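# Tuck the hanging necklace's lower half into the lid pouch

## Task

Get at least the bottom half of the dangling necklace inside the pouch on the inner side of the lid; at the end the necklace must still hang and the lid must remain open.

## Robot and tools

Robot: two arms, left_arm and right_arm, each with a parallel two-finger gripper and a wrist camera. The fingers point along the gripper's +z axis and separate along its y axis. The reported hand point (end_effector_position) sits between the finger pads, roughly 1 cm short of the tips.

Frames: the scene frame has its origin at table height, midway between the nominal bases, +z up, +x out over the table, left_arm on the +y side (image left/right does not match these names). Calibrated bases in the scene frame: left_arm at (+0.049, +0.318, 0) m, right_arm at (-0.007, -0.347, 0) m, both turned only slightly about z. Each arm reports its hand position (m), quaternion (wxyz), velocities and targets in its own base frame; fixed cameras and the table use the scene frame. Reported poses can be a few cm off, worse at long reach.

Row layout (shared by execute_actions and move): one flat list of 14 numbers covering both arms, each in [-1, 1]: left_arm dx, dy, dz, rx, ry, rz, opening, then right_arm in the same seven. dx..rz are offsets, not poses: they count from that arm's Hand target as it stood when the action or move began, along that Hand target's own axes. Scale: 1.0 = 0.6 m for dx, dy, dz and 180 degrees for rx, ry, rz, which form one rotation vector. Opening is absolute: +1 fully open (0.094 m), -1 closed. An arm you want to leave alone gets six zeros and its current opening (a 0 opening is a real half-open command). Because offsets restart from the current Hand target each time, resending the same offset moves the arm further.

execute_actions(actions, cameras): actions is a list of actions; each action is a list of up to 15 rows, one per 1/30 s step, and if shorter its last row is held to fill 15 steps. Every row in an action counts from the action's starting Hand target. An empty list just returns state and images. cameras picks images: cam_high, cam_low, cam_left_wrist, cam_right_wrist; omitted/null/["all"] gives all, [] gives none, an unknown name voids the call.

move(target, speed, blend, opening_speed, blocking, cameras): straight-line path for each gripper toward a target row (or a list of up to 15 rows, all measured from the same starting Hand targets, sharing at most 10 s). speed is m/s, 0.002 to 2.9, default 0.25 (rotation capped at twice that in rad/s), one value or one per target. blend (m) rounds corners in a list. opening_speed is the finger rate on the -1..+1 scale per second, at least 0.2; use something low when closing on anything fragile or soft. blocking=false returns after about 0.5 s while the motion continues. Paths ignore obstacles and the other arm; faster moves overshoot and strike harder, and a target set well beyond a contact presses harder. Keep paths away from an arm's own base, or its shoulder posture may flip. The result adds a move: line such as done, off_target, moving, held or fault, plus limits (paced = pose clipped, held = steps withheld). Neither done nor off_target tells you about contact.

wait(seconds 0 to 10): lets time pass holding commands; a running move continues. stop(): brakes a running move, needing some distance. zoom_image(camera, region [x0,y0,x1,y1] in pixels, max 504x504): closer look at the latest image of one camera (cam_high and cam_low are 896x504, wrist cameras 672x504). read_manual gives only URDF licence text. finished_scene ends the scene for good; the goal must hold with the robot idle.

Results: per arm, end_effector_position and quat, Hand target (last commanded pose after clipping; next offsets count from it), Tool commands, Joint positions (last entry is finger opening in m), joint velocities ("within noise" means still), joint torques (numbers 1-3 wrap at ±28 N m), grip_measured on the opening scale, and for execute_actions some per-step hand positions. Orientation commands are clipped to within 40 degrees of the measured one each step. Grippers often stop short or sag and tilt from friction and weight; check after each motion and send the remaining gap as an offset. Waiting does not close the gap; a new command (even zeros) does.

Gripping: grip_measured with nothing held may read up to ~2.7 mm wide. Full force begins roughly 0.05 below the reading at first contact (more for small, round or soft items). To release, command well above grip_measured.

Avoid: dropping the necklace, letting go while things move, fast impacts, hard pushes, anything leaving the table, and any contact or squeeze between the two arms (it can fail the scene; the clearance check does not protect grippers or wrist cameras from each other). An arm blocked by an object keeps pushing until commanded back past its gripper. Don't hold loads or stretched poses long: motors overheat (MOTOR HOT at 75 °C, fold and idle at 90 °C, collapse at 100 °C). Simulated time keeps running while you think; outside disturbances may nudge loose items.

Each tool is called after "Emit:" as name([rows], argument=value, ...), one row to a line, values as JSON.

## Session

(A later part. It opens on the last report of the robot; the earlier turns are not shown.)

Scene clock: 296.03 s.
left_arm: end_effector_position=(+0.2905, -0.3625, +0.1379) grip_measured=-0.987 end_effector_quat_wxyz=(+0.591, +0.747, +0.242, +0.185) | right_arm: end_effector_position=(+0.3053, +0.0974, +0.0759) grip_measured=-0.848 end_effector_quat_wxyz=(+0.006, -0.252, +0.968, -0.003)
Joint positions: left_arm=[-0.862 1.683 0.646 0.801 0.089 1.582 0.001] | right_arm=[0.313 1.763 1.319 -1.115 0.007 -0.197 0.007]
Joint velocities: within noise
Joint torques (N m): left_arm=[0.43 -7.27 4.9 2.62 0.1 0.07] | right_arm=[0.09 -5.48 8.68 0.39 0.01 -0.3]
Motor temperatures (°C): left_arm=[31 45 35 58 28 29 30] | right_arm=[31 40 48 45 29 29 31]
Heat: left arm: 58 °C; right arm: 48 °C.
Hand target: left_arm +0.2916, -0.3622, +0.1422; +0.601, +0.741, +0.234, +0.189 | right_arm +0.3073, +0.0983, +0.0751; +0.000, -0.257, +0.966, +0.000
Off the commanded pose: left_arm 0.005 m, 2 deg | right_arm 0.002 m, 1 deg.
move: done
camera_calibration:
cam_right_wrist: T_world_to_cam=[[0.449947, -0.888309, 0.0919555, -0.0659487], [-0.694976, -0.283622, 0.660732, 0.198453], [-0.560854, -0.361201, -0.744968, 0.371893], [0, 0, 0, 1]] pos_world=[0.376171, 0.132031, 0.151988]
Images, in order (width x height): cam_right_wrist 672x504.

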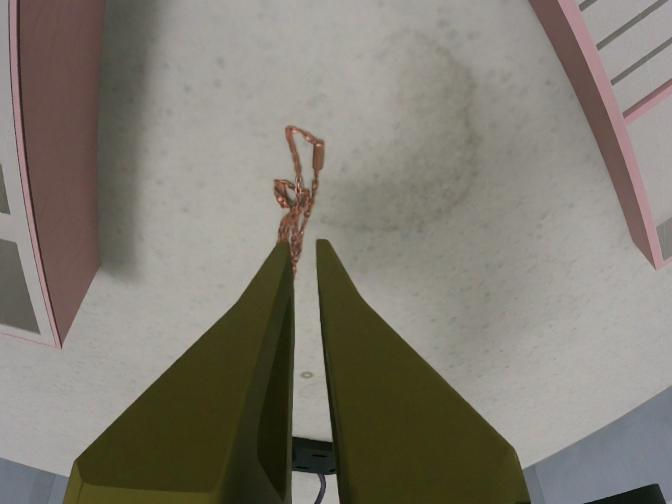

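Emit:
move(target=[0,0,0,0,0,0,-1, -0.0068,0.0045,0.0767,0,0,-0.017,-0.87], speed=0.08, cameras=["cam_right_wrist"])

Emit:
zoom_image(camera="cam_right_wrist", region=[240, 160, 360, 280])

Scene clock: 299.13 s.
left_arm: end_effector_position=(+0.2905, -0.3625, +0.1379) grip_measured=-0.987 end_effector_quat_wxyz=(+0.591, +0.747, +0.242, +0.185) | right_arm: end_effector_position=(+0.3115, +0.1006, +0.0367) grip_measured=-0.868 end_effector_quat_wxyz=(+0.008, -0.274, +0.962, -0.003)
Joint positions: left_arm=[-0.862 1.683 0.646 0.801 0.089 1.582 0.001] | right_arm=[0.316 1.825 1.235 -0.965 0.007 -0.24 0.006]
Joint velocities: within noise
Joint torques (N m): left_arm=[0.38 -7.43 4.68 2.63 0.13 0.11] | right_arm=[0.65 -5.79 5.9 0.64 0.01 -0.31]
Motor temperatures (°C): left_arm=[31 45 35 59 28 29 30] | right_arm=[31 40 48 44 29 29 31]
Heat: left arm: 59 °C; right arm: 48 °C.
Hand target: left_arm +0.2916, -0.3622, +0.1422; +0.601, +0.741, +0.234, +0.189 | right_arm +0.3095, +0.1027, +0.0290; +0.000, -0.283, +0.959, +0.000
Off the commanded pose: left_arm 0.005 m, 2 deg | right_arm 0.008 m, 1 deg.
move: done
camera_calibration:
cam_right_wrist: T_world_to_cam=[[0.490467, -0.866467, 0.0931493, -0.0771225], [-0.683337, -0.31605, 0.658151, 0.229302], [-0.540827, -0.386454, -0.747101, 0.343635], [0, 0, 0, 1]] pos_world=[0.380364, 0.138446, 0.112998]
Images, in order (width x height): cam_right_wrist 672x504.

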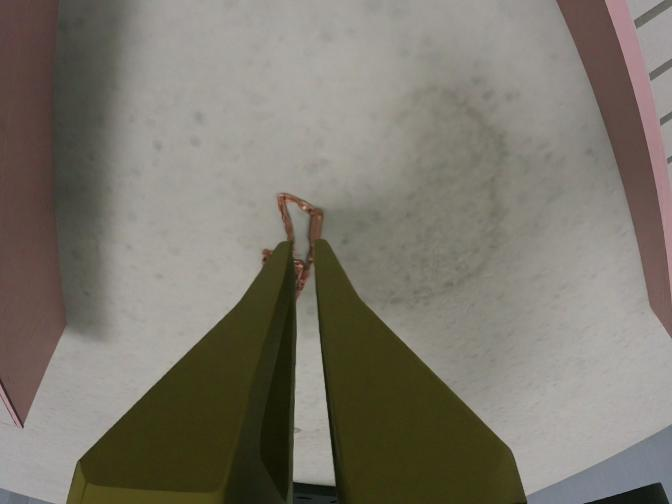

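Scaled by 4.200 from the camera's 672x504 image, which has a finer 960x720 frame.

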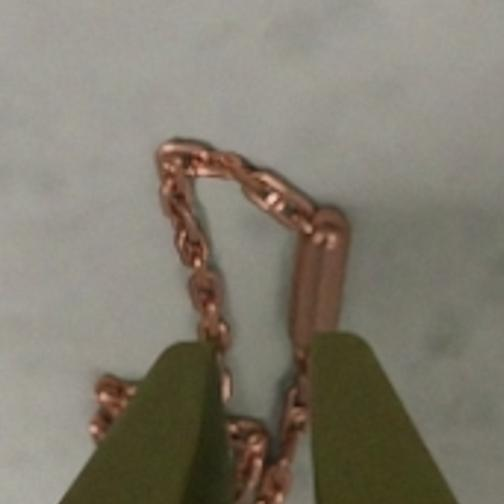

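Emit:
move(target=[0,0,0,0,0,0,-1, -0.0008,0.0075,0.0075,0,0,-0.022,-0.885], speed=0.05, cameras=["cam_right_wrist"])

Emit:
zoom_image(camera="cam_right_wrist", region=[240, 170, 360, 290])

Scene clock: 302.57 s.
left_arm: end_effector_position=(+0.2905, -0.3625, +0.1379) grip_measured=-0.987 end_effector_quat_wxyz=(+0.591, +0.747, +0.242, +0.185) | right_arm: end_effector_position=(+0.3106, +0.1047, +0.0339) grip_measured=-0.883 end_effector_quat_wxyz=(+0.011, -0.307, +0.952, -0.003)
Joint positions: left_arm=[-0.862 1.683 0.646 0.801 0.089 1.582 0.001] | right_arm=[0.329 1.825 1.223 -0.947 0.007 -0.295 0.005]
Joint velocities: within noise
Joint torques (N m): left_arm=[0.51 -7.34 5.03 2.62 0.12 0.07] | right_arm=[0.68 -5.49 5.61 0.66 0.01 -0.33]
Motor temperatures (°C): left_arm=[31 45 34 59 28 29 30] | right_arm=[31 40 47 44 29 29 31]
Heat: left arm: 59 °C; right arm: 47 °C.
Hand target: left_arm +0.2916, -0.3622, +0.1422; +0.601, +0.741, +0.234, +0.189 | right_arm +0.3074, +0.1067, +0.0245; +0.000, -0.316, +0.949, +0.000
Off the commanded pose: left_arm 0.005 m, 2 deg | right_arm 0.010 m, 2 deg.
move: done
camera_calibration:
cam_right_wrist: T_world_to_cam=[[0.547883, -0.831089, 0.095472, -0.0943854], [-0.663968, -0.362586, 0.653971, 0.230883], [-0.508892, -0.42169, -0.750471, 0.33658], [0, 0, 0, 1]] pos_world=[0.376294, 0.147205, 0.110614]
Images, in order (width x height): cam_right_wrist 672x504.

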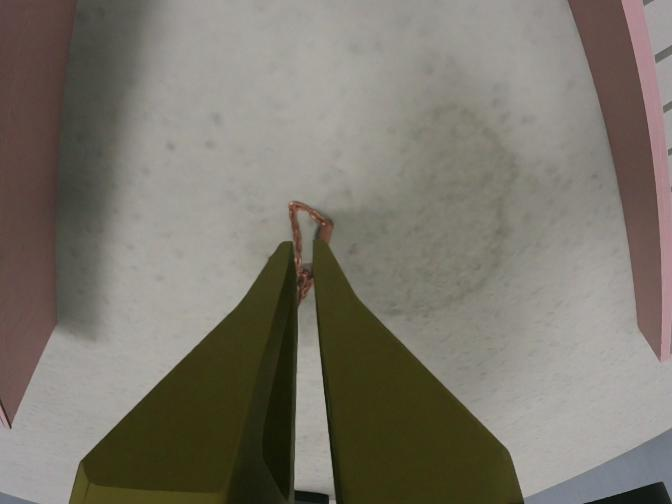

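Scaled by 4.200 from the camera's 672x504 image, which has a finer 960x720 frame.

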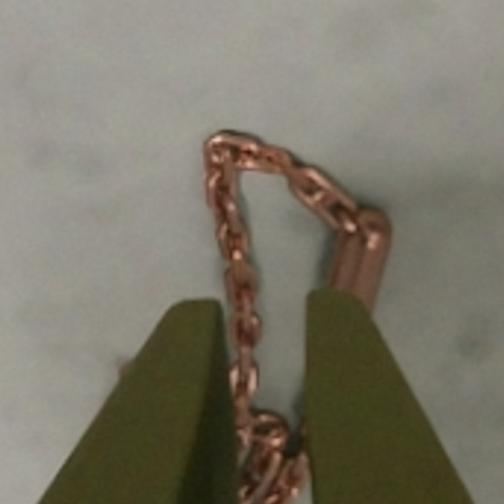

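Emit:
move(target=[0,0,0,0,0,0,-1, -0.0013,0.0042,0.0158,0,0,0,-0.885], speed=0.05, cameras=["cam_right_wrist"])

Emit:
zoom_image(camera="cam_right_wrist", region=[240, 180, 360, 300])

Scene clock: 304.27 s.
left_arm: end_effector_position=(+0.2905, -0.3625, +0.1379) grip_measured=-0.987 end_effector_quat_wxyz=(+0.591, +0.747, +0.242, +0.185) | right_arm: end_effector_position=(+0.3096, +0.1072, +0.0237) grip_measured=-0.883 end_effector_quat_wxyz=(+0.010, -0.311, +0.950, -0.003)
Joint positions: left_arm=[-0.862 1.683 0.646 0.801 0.089 1.582 0.001] | right_arm=[0.337 1.841 1.2 -0.91 0.007 -0.295 0.005]
Joint velocities: within noise
Joint torques (N m): left_arm=[0.44 -7.28 5.01 2.66 0.14 0.06] | right_arm=[0.69 -5.67 5.63 0.67 0 -0.24]
Motor temperatures (°C): left_arm=[31 45 34 59 28 29 30] | right_arm=[31 40 47 44 29 29 31]
Heat: left arm: 59 °C; right arm: 47 °C.
Hand target: left_arm +0.2916, -0.3622, +0.1422; +0.601, +0.741, +0.234, +0.189 | right_arm +0.3066, +0.1092, +0.0150; +0.000, -0.316, +0.949, +0.000
Off the commanded pose: left_arm 0.005 m, 2 deg | right_arm 0.009 m, 1 deg.
move: done
camera_calibration:
cam_right_wrist: T_world_to_cam=[[0.555076, -0.826374, 0.0948486, -0.0936166], [-0.659259, -0.367535, 0.655969, 0.236827], [-0.507216, -0.426643, -0.748805, 0.329428], [0, 0, 0, 1]] pos_world=[0.375186, 0.150228, 0.100206]
Images, in order (width x height): cam_right_wrist 672x504.

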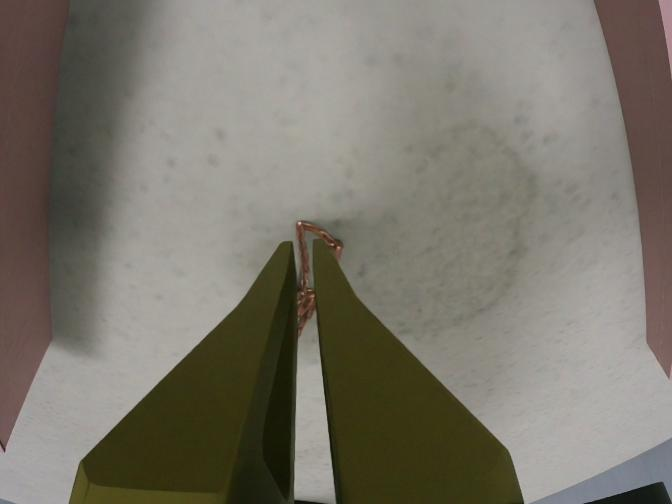

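Scaled by 4.200 from the camera's 672x504 image, which has a finer 960x720 frame.

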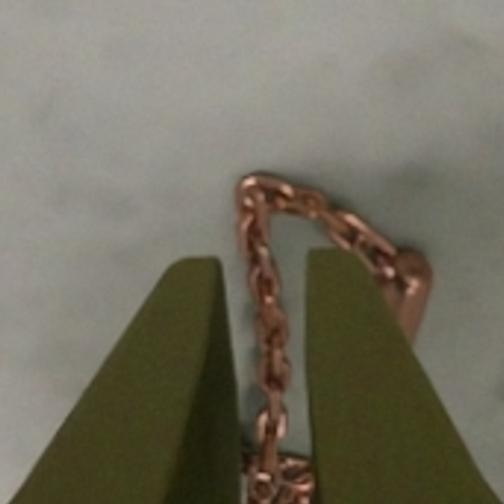

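Emit:
move(target=[0,0,0,0,0,0,-1, 0.0025,0.0020,0.0080,0,0,0,-0.885], speed=0.04, cameras=["cam_right_wrist"])

Emit:
zoom_image(camera="cam_right_wrist", region=[240, 200, 360, 320])

Scene clock: 305.93 s.
left_arm: end_effector_position=(+0.2905, -0.3625, +0.1379) grip_measured=-0.987 end_effector_quat_wxyz=(+0.591, +0.747, +0.242, +0.185) | right_arm: end_effector_position=(+0.3082, +0.1075, +0.0194) grip_measured=-0.883 end_effector_quat_wxyz=(+0.011, -0.312, +0.950, -0.003)
Joint positions: left_arm=[-0.862 1.683 0.646 0.801 0.089 1.582 0.001] | right_arm=[0.339 1.841 1.182 -0.89 0.007 -0.295 0.005]
Joint velocities: within noise
Joint torques (N m): left_arm=[0.25 -7.41 4.67 2.64 0.16 0.08] | right_arm=[0.68 -5.53 5.53 0.63 0 -0.22]
Motor temperatures (°C): left_arm=[31 45 34 59 28 29 30] | right_arm=[31 40 47 44 29 29 31]
Heat: left arm: 59 °C; right arm: 47 °C.
Hand target: left_arm +0.2916, -0.3622, +0.1422; +0.601, +0.741, +0.234, +0.189 | right_arm +0.3047, +0.1093, +0.0102; +0.000, -0.316, +0.949, +0.000
Off the commanded pose: left_arm 0.005 m, 2 deg | right_arm 0.010 m, 1 deg.
move: done
camera_calibration:
cam_right_wrist: T_world_to_cam=[[0.556721, -0.825206, 0.0953785, -0.0927864], [-0.659801, -0.369505, 0.654315, 0.239188], [-0.504701, -0.427202, -0.750183, 0.324943], [0, 0, 0, 1]] pos_world=[0.373472, 0.15063, 0.0961122]
Images, in order (width x height): cam_right_wrist 672x504.

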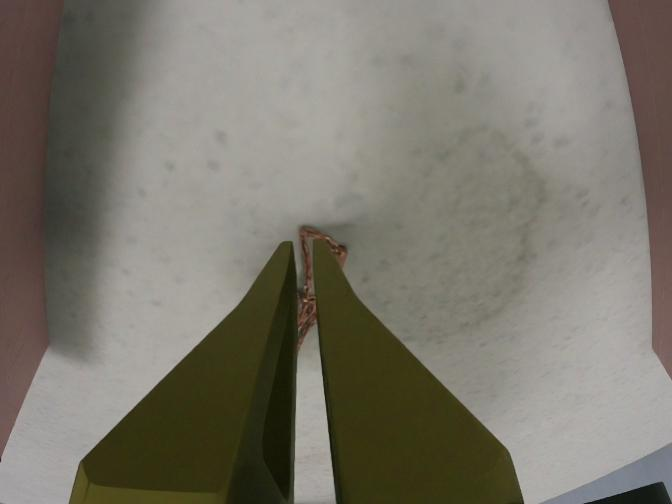

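Scaled by 4.200 from the camera's 672x504 image, which has a finer 960x720 frame.

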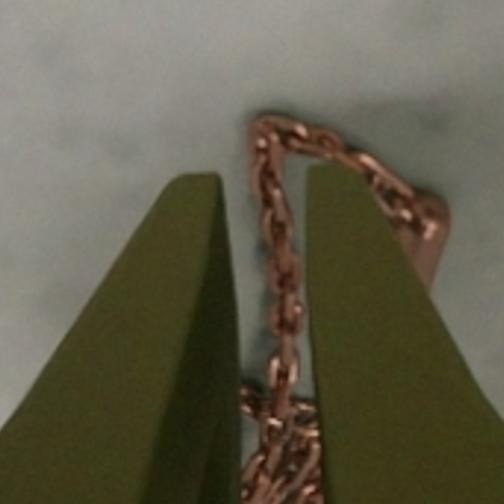

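Emit:
move(target=[0,0,0,0,0,0,-1, 0,-0.0005,0.0070,0,0,0,-0.885], speed=0.03, cameras=["cam_right_wrist"])

Emit:
zoom_image(camera="cam_right_wrist", region=[240, 200, 360, 320])

Scene clock: 307.57 s.
left_arm: end_effector_position=(+0.2905, -0.3625, +0.1379) grip_measured=-0.987 end_effector_quat_wxyz=(+0.591, +0.747, +0.242, +0.185) | right_arm: end_effector_position=(+0.3082, +0.1075, +0.0148) grip_measured=-0.883 end_effector_quat_wxyz=(+0.010, -0.312, +0.950, -0.003)
Joint positions: left_arm=[-0.862 1.683 0.646 0.801 0.089 1.582 0.001] | right_arm=[0.339 1.85 1.173 -0.874 0.007 -0.295 0.005]
Joint velocities: within noise
Joint torques (N m): left_arm=[0.38 -7.56 4.93 2.64 0.1 0.12] | right_arm=[0.62 -5.67 5.52 0.67 0 -0.23]
Motor temperatures (°C): left_arm=[31 45 34 59 28 29 30] | right_arm=[31 40 47 44 29 29 31]
Heat: left arm: 59 °C; right arm: 47 °C.
Hand target: left_arm +0.2916, -0.3622, +0.1422; +0.601, +0.741, +0.234, +0.189 | right_arm +0.3049, +0.1091, +0.0061; +0.001, -0.316, +0.949, +0.000
Off the commanded pose: left_arm 0.005 m, 2 deg | right_arm 0.009 m, 1 deg.
move: done
camera_calibration:
cam_right_wrist: T_world_to_cam=[[0.556917, -0.825118, 0.0949975, -0.0924462], [-0.658869, -0.369249, 0.655398, 0.241851], [-0.505703, -0.427593, -0.749286, 0.321819], [0, 0, 0, 1]] pos_world=[0.373578, 0.150632, 0.091408]
Images, in order (width x height): cam_right_wrist 672x504.

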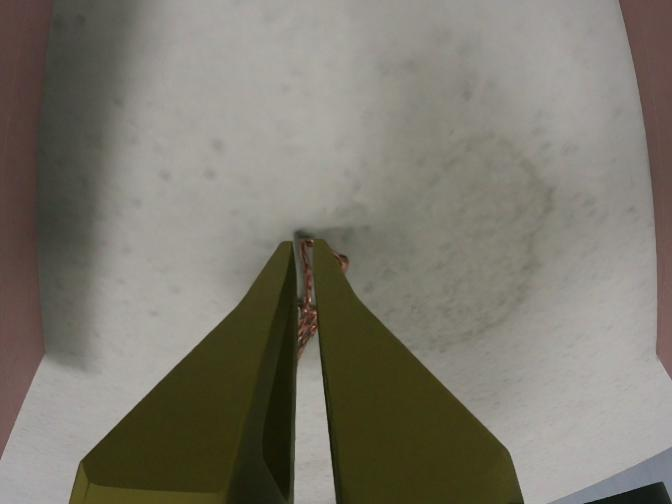

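Scaled by 4.200 from the camera's 672x504 image, which has a finer 960x720 frame.

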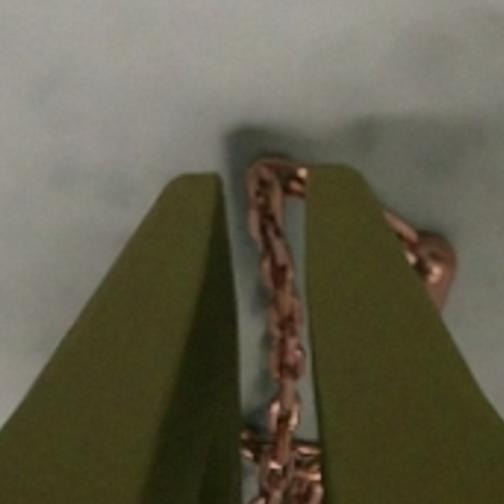

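Emit:
move(target=[0,0,0,0,0,0,-1, 0,0,0.0035,0,0,0,-0.885], speed=0.03, cameras=["cam_right_wrist"])

Emit:
zoom_image(camera="cam_right_wrist", region=[240, 200, 360, 320])

Scene clock: 309.40 s.
left_arm: end_effector_position=(+0.2905, -0.3625, +0.1379) grip_measured=-0.987 end_effector_quat_wxyz=(+0.591, +0.747, +0.242, +0.185) | right_arm: end_effector_position=(+0.3085, +0.1076, +0.0138) grip_measured=-0.883 end_effector_quat_wxyz=(+0.012, -0.312, +0.950, -0.003)
Joint positions: left_arm=[-0.862 1.683 0.646 0.801 0.089 1.582 0.001] | right_arm=[0.339 1.85 1.169 -0.866 0.007 -0.295 0.005]
Joint velocities: within noise
Joint torques (N m): left_arm=[0.53 -7.41 4.72 2.65 0.1 0.13] | right_arm=[0.62 -5.39 5.5 0.68 0 -0.24]
Motor temperatures (°C): left_arm=[31 45 34 59 28 29 30] | right_arm=[31 40 47 43 29 29 31]
Heat: left arm: 59 °C; right arm: 47 °C.
Hand target: left_arm +0.2916, -0.3622, +0.1422; +0.601, +0.741, +0.234, +0.189 | right_arm +0.3050, +0.1091, +0.0040; +0.001, -0.316, +0.949, +0.000
Off the commanded pose: left_arm 0.005 m, 2 deg | right_arm 0.011 m, 1 deg.
move: off_target (right_arm)
camera_calibration:
cam_right_wrist: T_world_to_cam=[[0.556549, -0.825264, 0.0958749, -0.0923261], [-0.661009, -0.369932, 0.652853, 0.243595], [-0.503309, -0.426719, -0.751393, 0.320602], [0, 0, 0, 1]] pos_world=[0.373764, 0.150727, 0.0907179]
Images, in order (width x height): cam_right_wrist 672x504.

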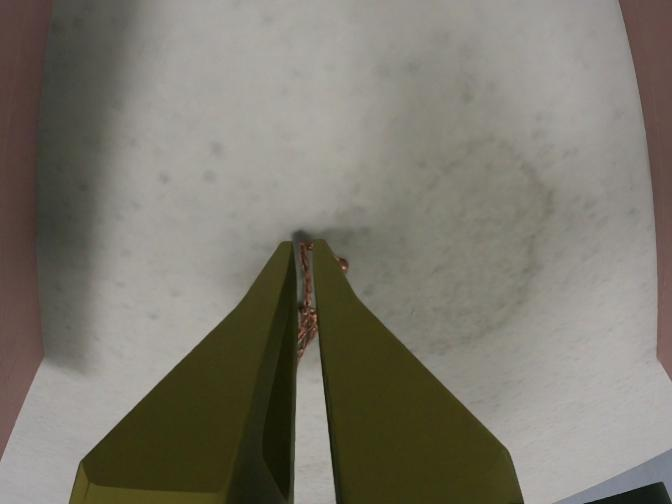

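Scaled by 4.200 from the camera's 672x504 image, which has a finer 960x720 frame.

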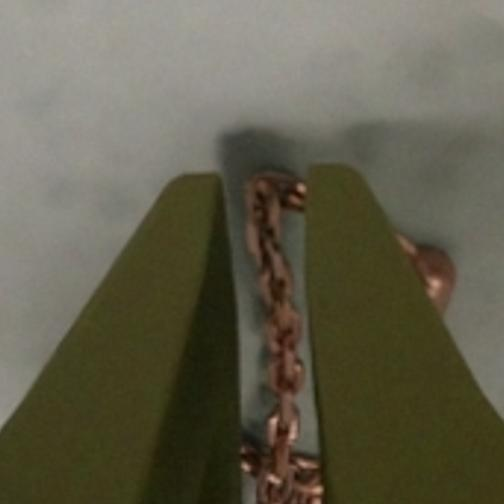

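Emit:
move(target=[0,0,0,0,0,0,-1, 0,0,0.0033,0,0,0,-0.885], speed=0.03, cameras=["cam_right_wrist"])

Emit:
zoom_image(camera="cam_right_wrist", region=[240, 200, 360, 320])

Scene clock: 310.27 s.
left_arm: end_effector_position=(+0.2905, -0.3625, +0.1379) grip_measured=-0.987 end_effector_quat_wxyz=(+0.591, +0.747, +0.242, +0.185) | right_arm: end_effector_position=(+0.3089, +0.1077, +0.0112) grip_measured=-0.883 end_effector_quat_wxyz=(+0.011, -0.312, +0.950, -0.003)
Joint positions: left_arm=[-0.862 1.683 0.646 0.801 0.089 1.582 0.001] | right_arm=[0.339 1.857 1.167 -0.858 0.007 -0.295 0.005]
Joint velocities: within noise
Joint torques (N m): left_arm=[0.58 -7.57 4.88 2.6 0.12 0.09] | right_arm=[0.59 -5.7 5.31 0.65 0.01 -0.23]
Motor temperatures (°C): left_arm=[31 45 34 59 28 29 30] | right_arm=[31 40 47 43 29 29 31]
Heat: left arm: 59 °C; right arm: 47 °C.
Hand target: left_arm +0.2916, -0.3622, +0.1422; +0.601, +0.741, +0.234, +0.189 | right_arm +0.3049, +0.1091, +0.0020; +0.000, -0.316, +0.949, +0.000
Off the commanded pose: left_arm 0.005 m, 2 deg | right_arm 0.010 m, 1 deg.
move: done
camera_calibration:
cam_right_wrist: T_world_to_cam=[[0.55668, -0.82522, 0.095492, -0.0922306], [-0.660078, -0.369601, 0.653982, 0.245169], [-0.504385, -0.427091, -0.750459, 0.319194], [0, 0, 0, 1]] pos_world=[0.37417, 0.150829, 0.0880135]
Images, in order (width x height): cam_right_wrist 672x504.

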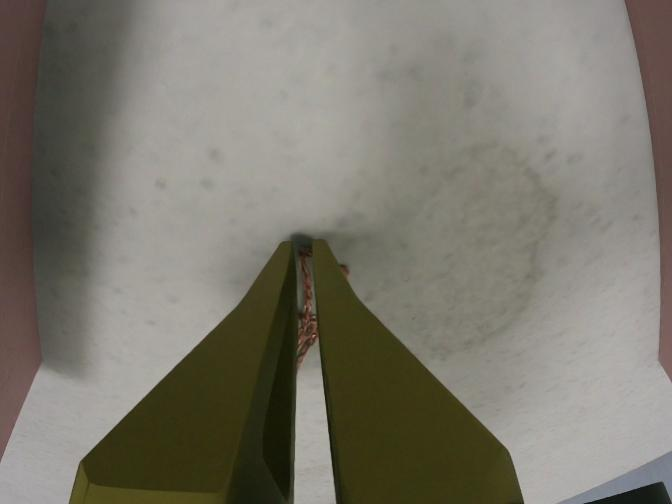

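Scaled by 4.200 from the camera's 672x504 image, which has a finer 960x720 frame.

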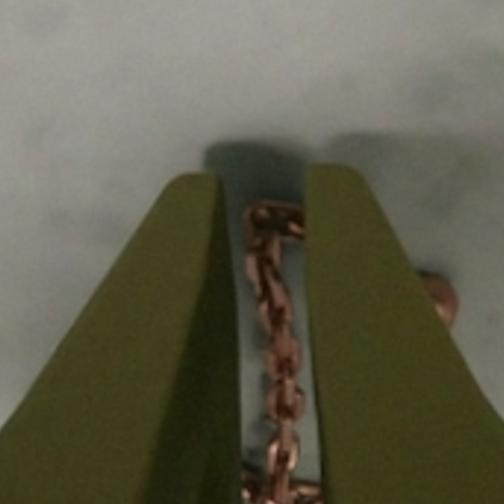

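Emit:
move(target=[0,0,0,0,0,0,-1, 0.0083,0.0003,0.0042,0,0,0,-0.885], speed=0.03, cameras=["cam_right_wrist"])

Emit:
zoom_image(camera="cam_right_wrist", region=[240, 200, 360, 320])

Scene clock: 312.20 s.
left_arm: end_effector_position=(+0.2905, -0.3625, +0.1379) grip_measured=-0.987 end_effector_quat_wxyz=(+0.591, +0.747, +0.242, +0.185) | right_arm: end_effector_position=(+0.3072, +0.1071, +0.0084) grip_measured=-0.883 end_effector_quat_wxyz=(+0.010, -0.312, +0.950, -0.003)
Joint positions: left_arm=[-0.862 1.683 0.646 0.801 0.089 1.582 0.001] | right_arm=[0.339 1.857 1.154 -0.847 0.007 -0.295 0.005]
Joint velocities: within noise
Joint torques (N m): left_arm=[0.53 -7.27 4.88 2.66 0.17 0.02] | right_arm=[0.32 -6.52 3.93 0.72 0 -0.27]
Motor temperatures (°C): left_arm=[31 45 34 59 28 29 30] | right_arm=[31 40 47 43 29 29 31]
Heat: left arm: 59 °C; right arm: 47 °C.
Hand target: left_arm +0.2916, -0.3622, +0.1422; +0.601, +0.741, +0.234, +0.189 | right_arm +0.3009, +0.1062, -0.0005; +0.000, -0.316, +0.949, +0.000
Off the commanded pose: left_arm 0.005 m, 2 deg | right_arm 0.011 m, 1 deg.
move: off_target (right_arm)
camera_calibration:
cam_right_wrist: T_world_to_cam=[[0.5568, -0.825181, 0.0951309, -0.0914869], [-0.659124, -0.369222, 0.655157, 0.245386], [-0.505499, -0.427494, -0.74948, 0.316315], [0, 0, 0, 1]] pos_world=[0.372577, 0.150332, 0.0850089]
Images, in order (width x height): cam_right_wrist 672x504.

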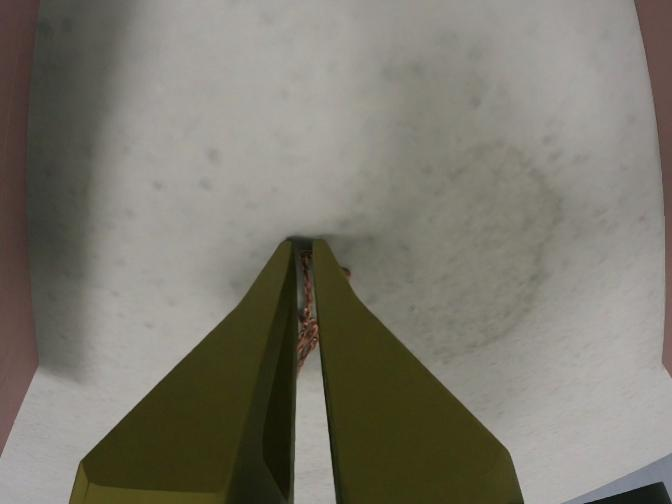

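Scaled by 4.200 from the camera's 672x504 image, which has a finer 960x720 frame.

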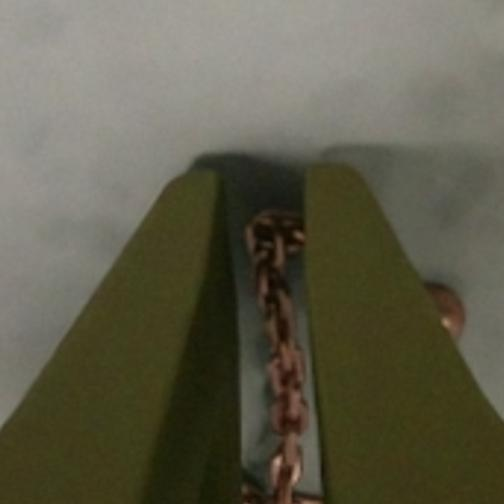

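Emit:
move([
  [0,0,0,0,0,0,-1, 0.0032,0.0010,-0.0342,0,0,0,-0.885],
  [0,0,0,0,0,0,-1, 0.0032,0.0010,-0.0040,0,0,0,-0.885],
], speed=0.04, cameras=["cam_right_wrist"])

Emit:
zoom_image(camera="cam_right_wrist", region=[240, 200, 360, 320])

Scene clock: 313.93 s.
left_arm: end_effector_position=(+0.2905, -0.3625, +0.1379) grip_measured=-0.987 end_effector_quat_wxyz=(+0.591, +0.747, +0.242, +0.185) | right_arm: end_effector_position=(+0.3013, +0.1050, +0.0083) grip_measured=-0.883 end_effector_quat_wxyz=(+0.000, -0.312, +0.950, -0.004)
Joint positions: left_arm=[-0.862 1.683 0.646 0.801 0.089 1.582 0.001] | right_arm=[0.339 1.854 1.15 -0.868 0.007 -0.295 0.005]
Joint velocities: within noise
Joint torques (N m): left_arm=[0.46 -7.41 4.79 2.63 0.14 0.12] | right_arm=[0.32 -6.99 3.92 0.8 0.01 -0.27]
Motor temperatures (°C): left_arm=[31 45 34 60 28 29 30] | right_arm=[31 41 46 43 29 29 31]
Heat: left arm: 60 °C; right arm: 46 °C.
Hand target: left_arm +0.2916, -0.3622, +0.1422; +0.601, +0.741, +0.234, +0.189 | right_arm +0.2989, +0.1056, +0.0018; +0.000, -0.316, +0.949, +0.000
Off the commanded pose: left_arm 0.005 m, 2 deg | right_arm 0.007 m, 1 deg.
move: done
camera_calibration:
cam_right_wrist: T_world_to_cam=[[0.558683, -0.82451, 0.0897562, -0.0905668], [-0.64574, -0.364512, 0.670933, 0.236107], [-0.520474, -0.432798, -0.736066, 0.317402], [0, 0, 0, 1]] pos_world=[0.368261, 0.148761, 0.0833462]
Images, in order (width x height): cam_right_wrist 672x504.

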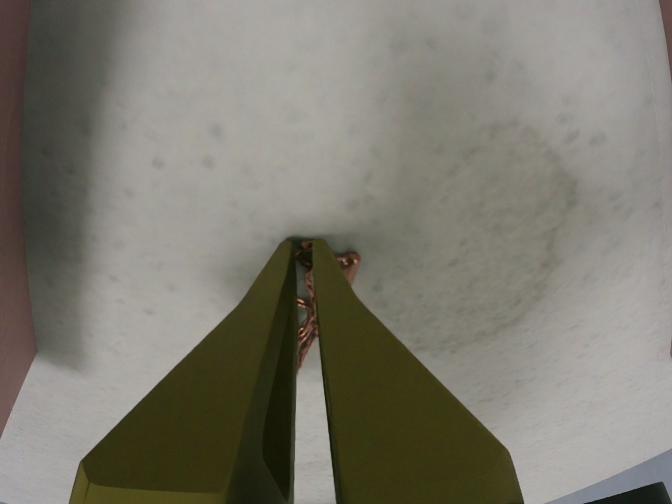

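Scaled by 4.200 from the camera's 672x504 image, which has a finer 960x720 frame.

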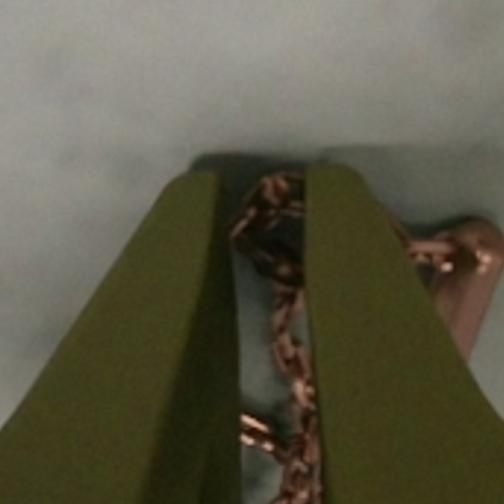

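Emit:
move(target=[0,0,0,0,0,0,-1, 0,0,-0.0500,0,0,0,-0.885], speed=0.08, cameras=["cam_right_wrist"])

Emit:
zoom_image(camera="cam_right_wrist", region=[240, 160, 360, 280])

Scene clock: 315.43 s.
left_arm: end_effector_position=(+0.2905, -0.3625, +0.1379) grip_measured=-0.987 end_effector_quat_wxyz=(+0.591, +0.747, +0.242, +0.185) | right_arm: end_effector_position=(+0.2943, +0.1026, +0.0200) grip_measured=-0.883 end_effector_quat_wxyz=(-0.015, -0.312, +0.950, -0.004)
Joint positions: left_arm=[-0.862 1.683 0.646 0.801 0.089 1.582 0.001] | right_arm=[0.339 1.835 1.175 -0.942 0.007 -0.295 0.005]
Joint velocities: within noise
Joint torques (N m): left_arm=[0.5 -7.39 4.77 2.64 0.11 0.11] | right_arm=[0.35 -9.16 7.97 0.28 0.01 -0.27]
Motor temperatures (°C): left_arm=[31 45 34 60 28 29 30] | right_arm=[31 41 46 43 29 29 31]
Heat: left arm: 60 °C; right arm: 46 °C.
Hand target: left_arm +0.2916, -0.3622, +0.1422; +0.601, +0.741, +0.234, +0.189 | right_arm +0.2989, +0.1056, +0.0318; +0.000, -0.316, +0.949, +0.000
Off the commanded pose: left_arm 0.005 m, 2 deg | right_arm 0.013 m, 2 deg.
move: off_target (right_arm)
camera_calibration:
cam_right_wrist: T_world_to_cam=[[0.56114, -0.823642, 0.0820766, -0.0903686], [-0.626402, -0.357748, 0.692558, 0.216048], [-0.541057, -0.440035, -0.716677, 0.327572], [0, 0, 0, 1]] pos_world=[0.363277, 0.147002, 0.0925549]
Images, in order (width x height): cam_right_wrist 672x504.

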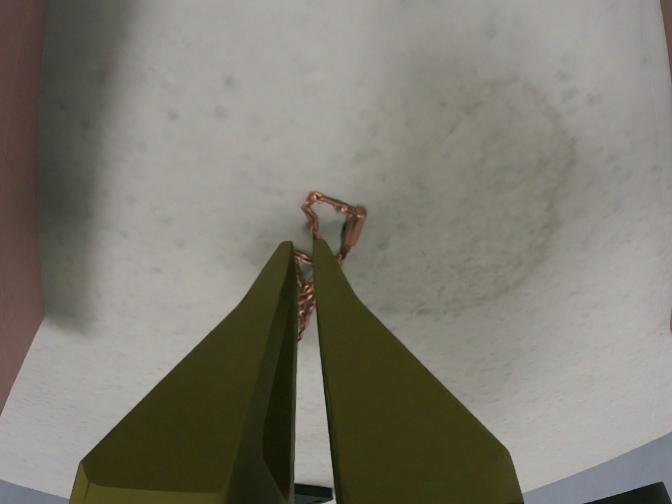

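Scaled by 4.200 from the camera's 672x504 image, which has a finer 960x720 frame.

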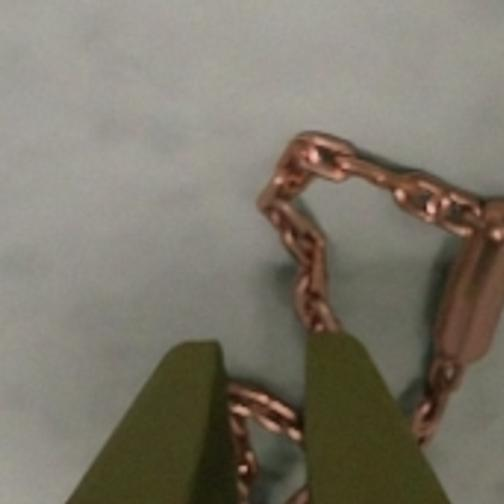

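Emit:
move(target=[0,0,0,0,0,0,-1, 0.0072,-0.0127,-0.0270,-0.0060,0.0665,0.0566,-1], speed=0.12, cameras=["cam_right_wrist"])

Emit:
zoom_image(camera="cam_right_wrist", region=[240, 140, 380, 280])

Scene clock: 320.13 s.
left_arm: end_effector_position=(+0.2905, -0.3625, +0.1379) grip_measured=-0.987 end_effector_quat_wxyz=(+0.591, +0.747, +0.242, +0.185) | right_arm: end_effector_position=(+0.2973, +0.0995, +0.0508) grip_measured=-0.998 end_effector_quat_wxyz=(-0.094, -0.237, +0.967, -0.018)
Joint positions: left_arm=[-0.862 1.683 0.646 0.801 0.089 1.582 0.001] | right_arm=[0.333 1.947 1.438 -1.253 0.018 -0.147 0]
Joint velocities: within noise
Joint torques (N m): left_arm=[0.43 -7.62 4.78 2.65 0.12 0.07] | right_arm=[-0.08 -6.16 8.14 -0.08 0.17 -0.04]
Motor temperatures (°C): left_arm=[31 45 34 60 28 29 30] | right_arm=[31 42 46 43 29 29 31]
Heat: left arm: 60 °C; right arm: 46 °C.
Hand target: left_arm +0.2916, -0.3622, +0.1422; +0.601, +0.741, +0.234, +0.189 | right_arm +0.3000, +0.0969, +0.0480; -0.101, -0.229, +0.968, -0.024
Off the commanded pose: left_arm 0.005 m, 2 deg | right_arm 0.005 m, 2 deg.
move: done
camera_calibration:
cam_right_wrist: T_world_to_cam=[[0.44087, -0.894138, 0.0784261, -0.0541137], [-0.56491, -0.208512, 0.798373, 0.157029], [-0.697503, -0.396282, -0.597035, 0.386067], [0, 0, 0, 1]] pos_world=[0.381847, 0.137349, 0.109372]
Images, in order (width x height): cam_right_wrist 672x504.

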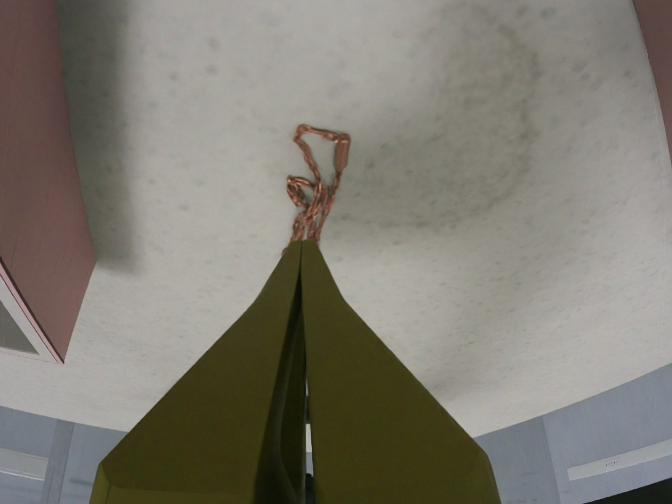

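Scaled by 3.600 from the camera's 672x504 image, which has a finer 960x720 frame.

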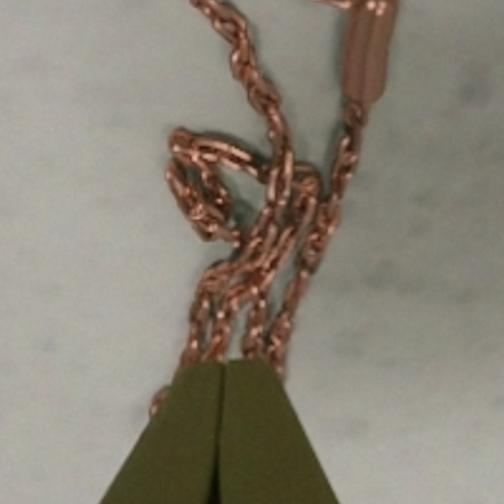

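Emit:
zoom_image(camera="cam_right_wrist", region=[270, 110, 370, 210])

Scaled by 5.040 from the camera's 672x504 image, which has a finer 960x720 frame.

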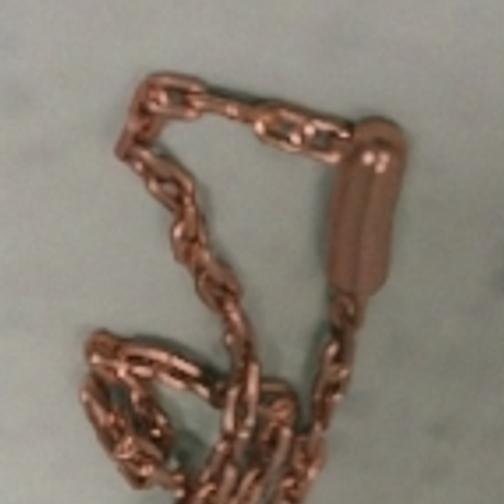

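Emit:
move(target=[0,0,0,0,0,0,-1, -0.0033,-0.0043,0.0588,0,0,0,-1], speed=0.08, cameras=["cam_right_wrist"])

Emit:
zoom_image(camera="cam_right_wrist", region=[240, 170, 360, 290])

Scene clock: 322.73 s.
left_arm: end_effector_position=(+0.2905, -0.3625, +0.1379) grip_measured=-0.987 end_effector_quat_wxyz=(+0.591, +0.747, +0.242, +0.185) | right_arm: end_effector_position=(+0.2963, +0.0957, +0.0210) grip_measured=-0.998 end_effector_quat_wxyz=(-0.095, -0.233, +0.968, -0.018)
Joint positions: left_arm=[-0.862 1.683 0.646 0.801 0.089 1.582 0.001] | right_arm=[0.323 1.976 1.355 -1.142 0.02 -0.147 0]
Joint velocities: within noise
Joint torques (N m): left_arm=[0.35 -7.45 4.92 2.61 0.11 0.05] | right_arm=[-0.03 -6.45 5.44 0.13 0.18 -0.15]
Motor temperatures (°C): left_arm=[31 45 34 60 28 29 30] | right_arm=[31 42 46 42 29 29 31]
Heat: left arm: 60 °C; right arm: 46 °C.
Hand target: left_arm +0.2916, -0.3622, +0.1422; +0.601, +0.741, +0.234, +0.189 | right_arm +0.2963, +0.0922, +0.0131; -0.101, -0.229, +0.968, -0.024
Off the commanded pose: left_arm 0.005 m, 2 deg | right_arm 0.009 m, 1 deg.
move: done
camera_calibration:
cam_right_wrist: T_world_to_cam=[[0.43238, -0.898116, 0.0802146, -0.0519356], [-0.566479, -0.201349, 0.7991, 0.179224], [-0.701534, -0.390955, -0.595823, 0.366749], [0, 0, 0, 1]] pos_world=[0.381269, 0.132825, 0.0794657]
Images, in order (width x height): cam_right_wrist 672x504.

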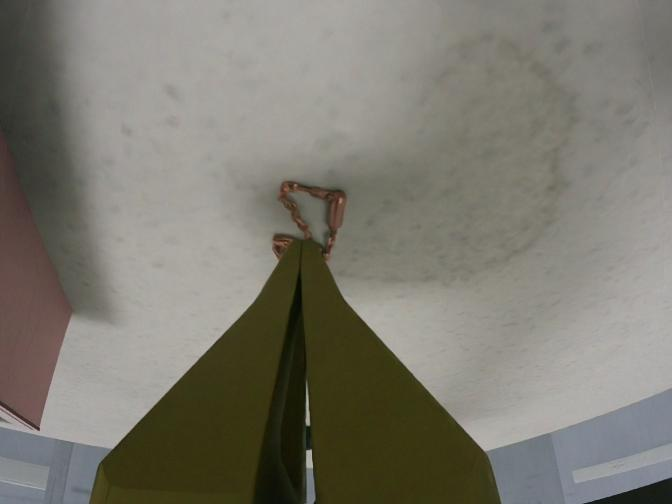

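Scaled by 4.200 from the camera's 672x504 image, which has a finer 960x720 frame.

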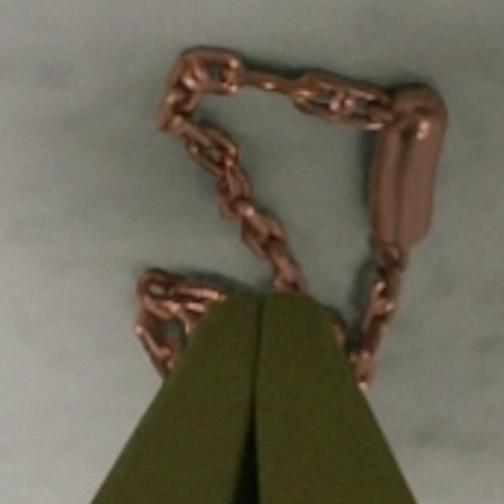

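Emit:
move([
  [0,0,0,0,0,0,-1, 0.0014,-0.0058,-0.0350,0,0,0,-1],
  [0,0,0,0,0,0,-1, -0.0076,-0.0052,0.0100,0,0,0,-1],
], speed=0.08, cameras=["cam_right_wrist"])

Emit:
zoom_image(camera="cam_right_wrist", region=[240, 170, 360, 290])

Scene clock: 324.53 s.
left_arm: end_effector_position=(+0.2905, -0.3625, +0.1379) grip_measured=-0.987 end_effector_quat_wxyz=(+0.591, +0.747, +0.242, +0.185) | right_arm: end_effector_position=(+0.3009, +0.0940, +0.0141) grip_measured=-0.998 end_effector_quat_wxyz=(-0.095, -0.229, +0.969, -0.019)
Joint positions: left_arm=[-0.862 1.683 0.646 0.801 0.089 1.582 0.001] | right_arm=[0.314 1.999 1.359 -1.122 0.022 -0.147 0]
Joint velocities: within noise
Joint torques (N m): left_arm=[0.59 -7.45 4.57 2.64 0.11 0.11] | right_arm=[0.05 -6.63 5.44 0.16 0.19 -0.23]
Motor temperatures (°C): left_arm=[31 45 34 60 28 29 30] | right_arm=[31 42 46 42 29 29 30]
Heat: left arm: 60 °C; right arm: 46 °C.
Hand target: left_arm +0.2916, -0.3622, +0.1422; +0.601, +0.741, +0.234, +0.189 | right_arm +0.3006, +0.0908, +0.0063; -0.101, -0.229, +0.968, -0.024
Off the commanded pose: left_arm 0.005 m, 2 deg | right_arm 0.008 m, 1 deg.
move: done
camera_calibration:
cam_right_wrist: T_world_to_cam=[[0.424737, -0.901586, 0.0821076, -0.0522834], [-0.568669, -0.195126, 0.799088, 0.187034], [-0.704425, -0.386094, -0.595581, 0.365572], [0, 0, 0, 1]] pos_world=[0.386085, 0.130502, 0.0725641]
Images, in order (width x height): cam_right_wrist 672x504.

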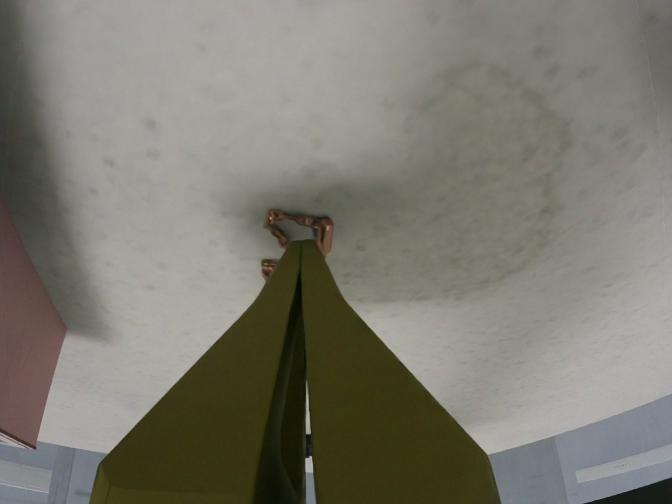

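Scaled by 4.200 from the camera's 672x504 image, which has a finer 960x720 frame.

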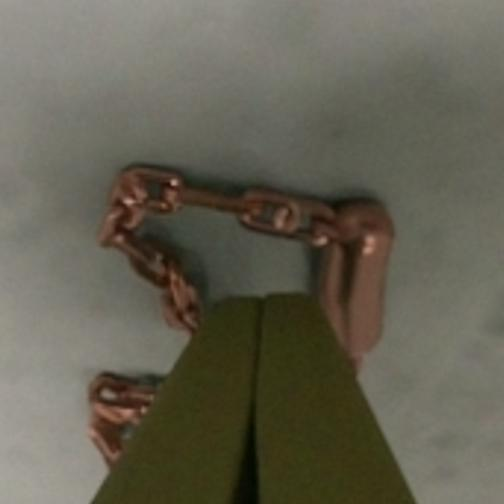

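Emit:
move(target=[0,0,0,0,0,0,-1, -0.0021,0,0.0098,0,0,0,-1], speed=0.04, cameras=["cam_right_wrist"])

Emit:
zoom_image(camera="cam_right_wrist", region=[240, 170, 360, 290])

Scene clock: 325.50 s.
left_arm: end_effector_position=(+0.2905, -0.3625, +0.1379) grip_measured=-0.987 end_effector_quat_wxyz=(+0.591, +0.747, +0.242, +0.185) | right_arm: end_effector_position=(+0.3014, +0.0941, +0.0101) grip_measured=-0.998 end_effector_quat_wxyz=(-0.093, -0.229, +0.969, -0.019)
Joint positions: left_arm=[-0.862 1.683 0.646 0.801 0.089 1.582 0.001] | right_arm=[0.314 2.005 1.35 -1.105 0.022 -0.147 0]
Joint velocities: within noise
Joint torques (N m): left_arm=[0.38 -7.6 4.79 2.65 0.17 0.07] | right_arm=[0.03 -6.38 5.14 0.2 0.18 -0.23]
Motor temperatures (°C): left_arm=[31 45 34 60 28 29 30] | right_arm=[31 42 46 42 29 29 30]
Heat: left arm: 60 °C; right arm: 46 °C.
Hand target: left_arm +0.2916, -0.3622, +0.1422; +0.601, +0.741, +0.234, +0.189 | right_arm +0.3007, +0.0909, +0.0003; -0.101, -0.229, +0.968, -0.024
Off the commanded pose: left_arm 0.005 m, 2 deg | right_arm 0.010 m, 1 deg.
move: done
camera_calibration:
cam_right_wrist: T_world_to_cam=[[0.424504, -0.901667, 0.0824196, -0.0519801], [-0.570946, -0.195924, 0.797266, 0.191332], [-0.702721, -0.3855, -0.597974, 0.363116], [0, 0, 0, 1]] pos_world=[0.386475, 0.130599, 0.0688758]
Images, in order (width x height): cam_right_wrist 672x504.

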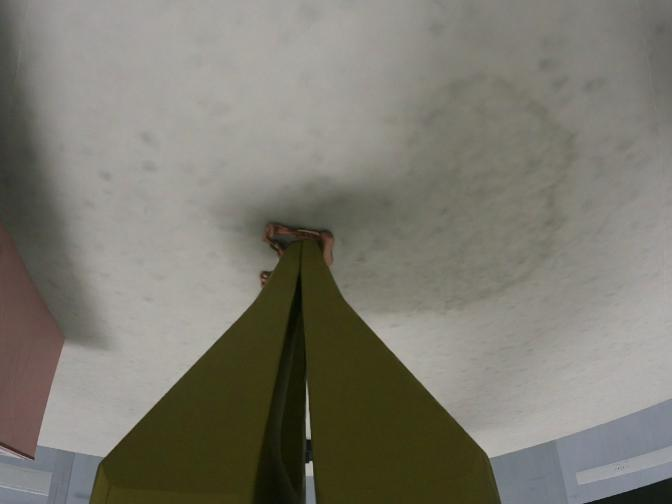

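Scaled by 4.200 from the camera's 672x504 image, which has a finer 960x720 frame.

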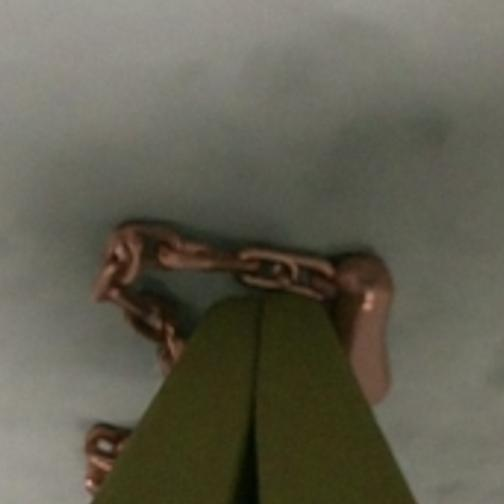

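Emit:
move([
  [0,0,0,0,0,0,-1, 0.0170,0.0100,-0.0300,0,0,0,-1],
  [0,0,0,0,0,0,-1, 0.0113,0.0012,-0.0312,0,0,0,-1],
  [0,0,0,0,0,0,-1, 0.0038,0.0012,0.0040,0,0,0,-1],
], speed=0.06, cameras=["cam_right_wrist"])

Emit:
zoom_image(camera="cam_right_wrist", region=[240, 170, 360, 290])

Scene clock: 327.23 s.
left_arm: end_effector_position=(+0.2905, -0.3625, +0.1379) grip_measured=-0.987 end_effector_quat_wxyz=(+0.591, +0.747, +0.242, +0.185) | right_arm: end_effector_position=(+0.2969, +0.0930, +0.0077) grip_measured=-0.998 end_effector_quat_wxyz=(-0.100, -0.229, +0.968, -0.019)
Joint positions: left_arm=[-0.862 1.683 0.646 0.801 0.089 1.582 0.001] | right_arm=[0.316 2.005 1.337 -1.106 0.022 -0.147 0]
Joint velocities: within noise
Joint torques (N m): left_arm=[0.44 -7.27 4.85 2.67 0.13 0.05] | right_arm=[0.01 -6.87 4.59 0.3 0.17 -0.22]
Motor temperatures (°C): left_arm=[31 45 34 60 28 29 30] | right_arm=[31 42 46 42 29 29 30]
Heat: left arm: 60 °C; right arm: 46 °C.
Hand target: left_arm +0.2916, -0.3622, +0.1422; +0.601, +0.741, +0.234, +0.189 | right_arm +0.2978, +0.0902, -0.0016; -0.101, -0.229, +0.968, -0.024
Off the commanded pose: left_arm 0.005 m, 2 deg | right_arm 0.010 m, 1 deg.
move: done
camera_calibration:
cam_right_wrist: T_world_to_cam=[[0.426697, -0.900751, 0.0811018, -0.0516589], [-0.560332, -0.192912, 0.805489, 0.186957], [-0.7099, -0.389143, -0.587035, 0.360497], [0, 0, 0, 1]] pos_world=[0.382717, 0.129819, 0.0652221]
Images, in order (width x height): cam_right_wrist 672x504.

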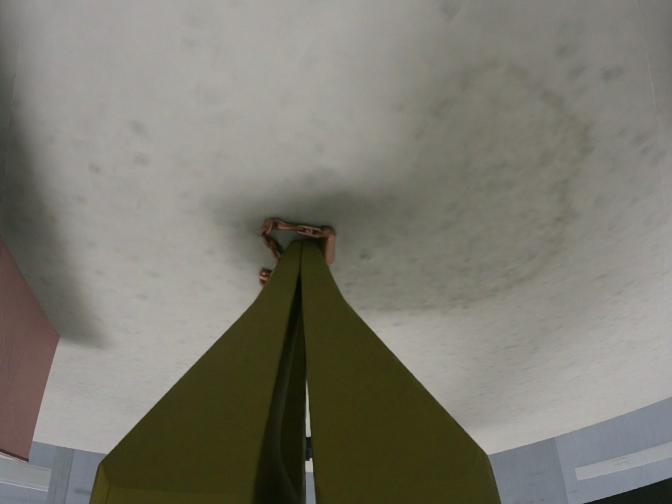

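Scaled by 4.200 from the camera's 672x504 image, which has a finer 960x720 frame.

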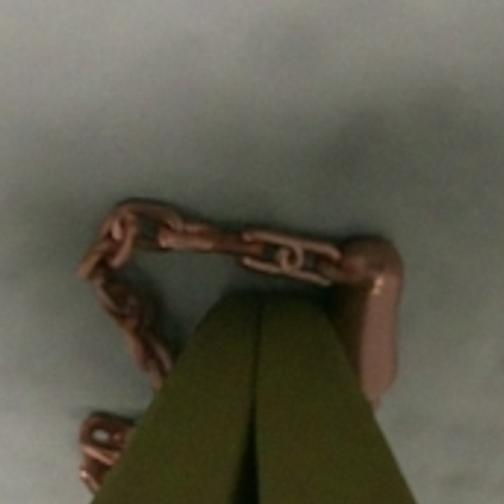

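Emit:
move(target=[0,0,0,0,0,0,-1, -0.0004,0,0.0018,0,0,0,-0.70], speed=0.05, opening_speed=0.4, cameras=["cam_right_wrist"])

Emit:
zoom_image(camera="cam_right_wrist", region=[240, 170, 380, 310])

Scene clock: 328.43 s.
left_arm: end_effector_position=(+0.2905, -0.3625, +0.1379) grip_measured=-0.987 end_effector_quat_wxyz=(+0.591, +0.747, +0.242, +0.185) | right_arm: end_effector_position=(+0.2969, +0.0932, +0.0077) grip_measured=-0.702 end_effector_quat_wxyz=(-0.100, -0.229, +0.968, -0.019)
Joint positions: left_arm=[-0.862 1.683 0.646 0.801 0.089 1.582 0.001] | right_arm=[0.316 2.005 1.337 -1.106 0.021 -0.147 0.014]
Joint velocities: within noise
Joint torques (N m): left_arm=[0.35 -7.56 4.96 2.7 0.06 0.04] | right_arm=[0.02 -6.63 4.38 0.34 0.19 -0.22]
Motor temperatures (°C): left_arm=[31 45 34 60 28 29 30] | right_arm=[31 42 45 42 29 29 30]
Heat: left arm: 60 °C; right arm: 45 °C.
Hand target: left_arm +0.2916, -0.3622, +0.1422; +0.601, +0.741, +0.234, +0.189 | right_arm +0.2978, +0.0901, -0.0027; -0.101, -0.229, +0.968, -0.024
Off the commanded pose: left_arm 0.005 m, 2 deg | right_arm 0.011 m, 1 deg.
move: off_target (right_arm)
camera_calibration:
cam_right_wrist: T_world_to_cam=[[0.42646, -0.900959, 0.0800282, -0.0513437], [-0.560147, -0.193595, 0.805454, 0.186939], [-0.710188, -0.388322, -0.58723, 0.360481], [0, 0, 0, 1]] pos_world=[0.382619, 0.129915, 0.0652233]
Images, in order (width x height): cam_right_wrist 672x504.

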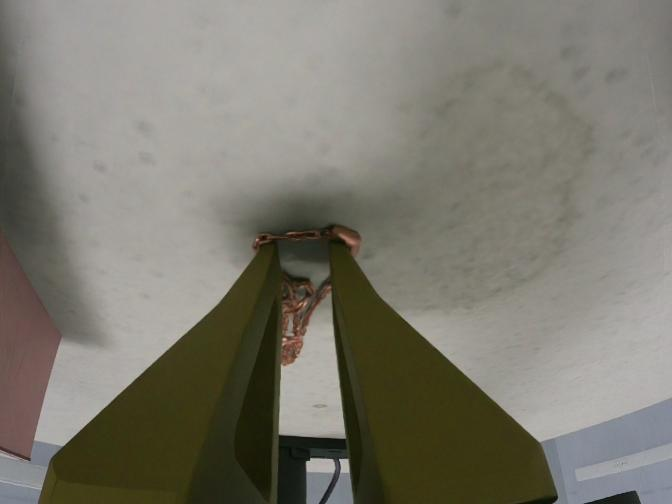

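Scaled by 3.600 from the camera's 672x504 image, which has a finer 960x720 frame.

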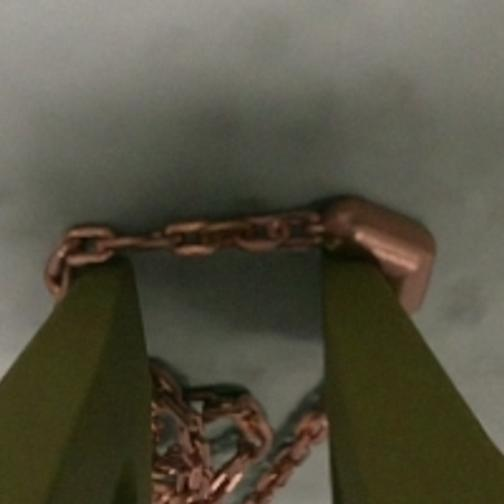

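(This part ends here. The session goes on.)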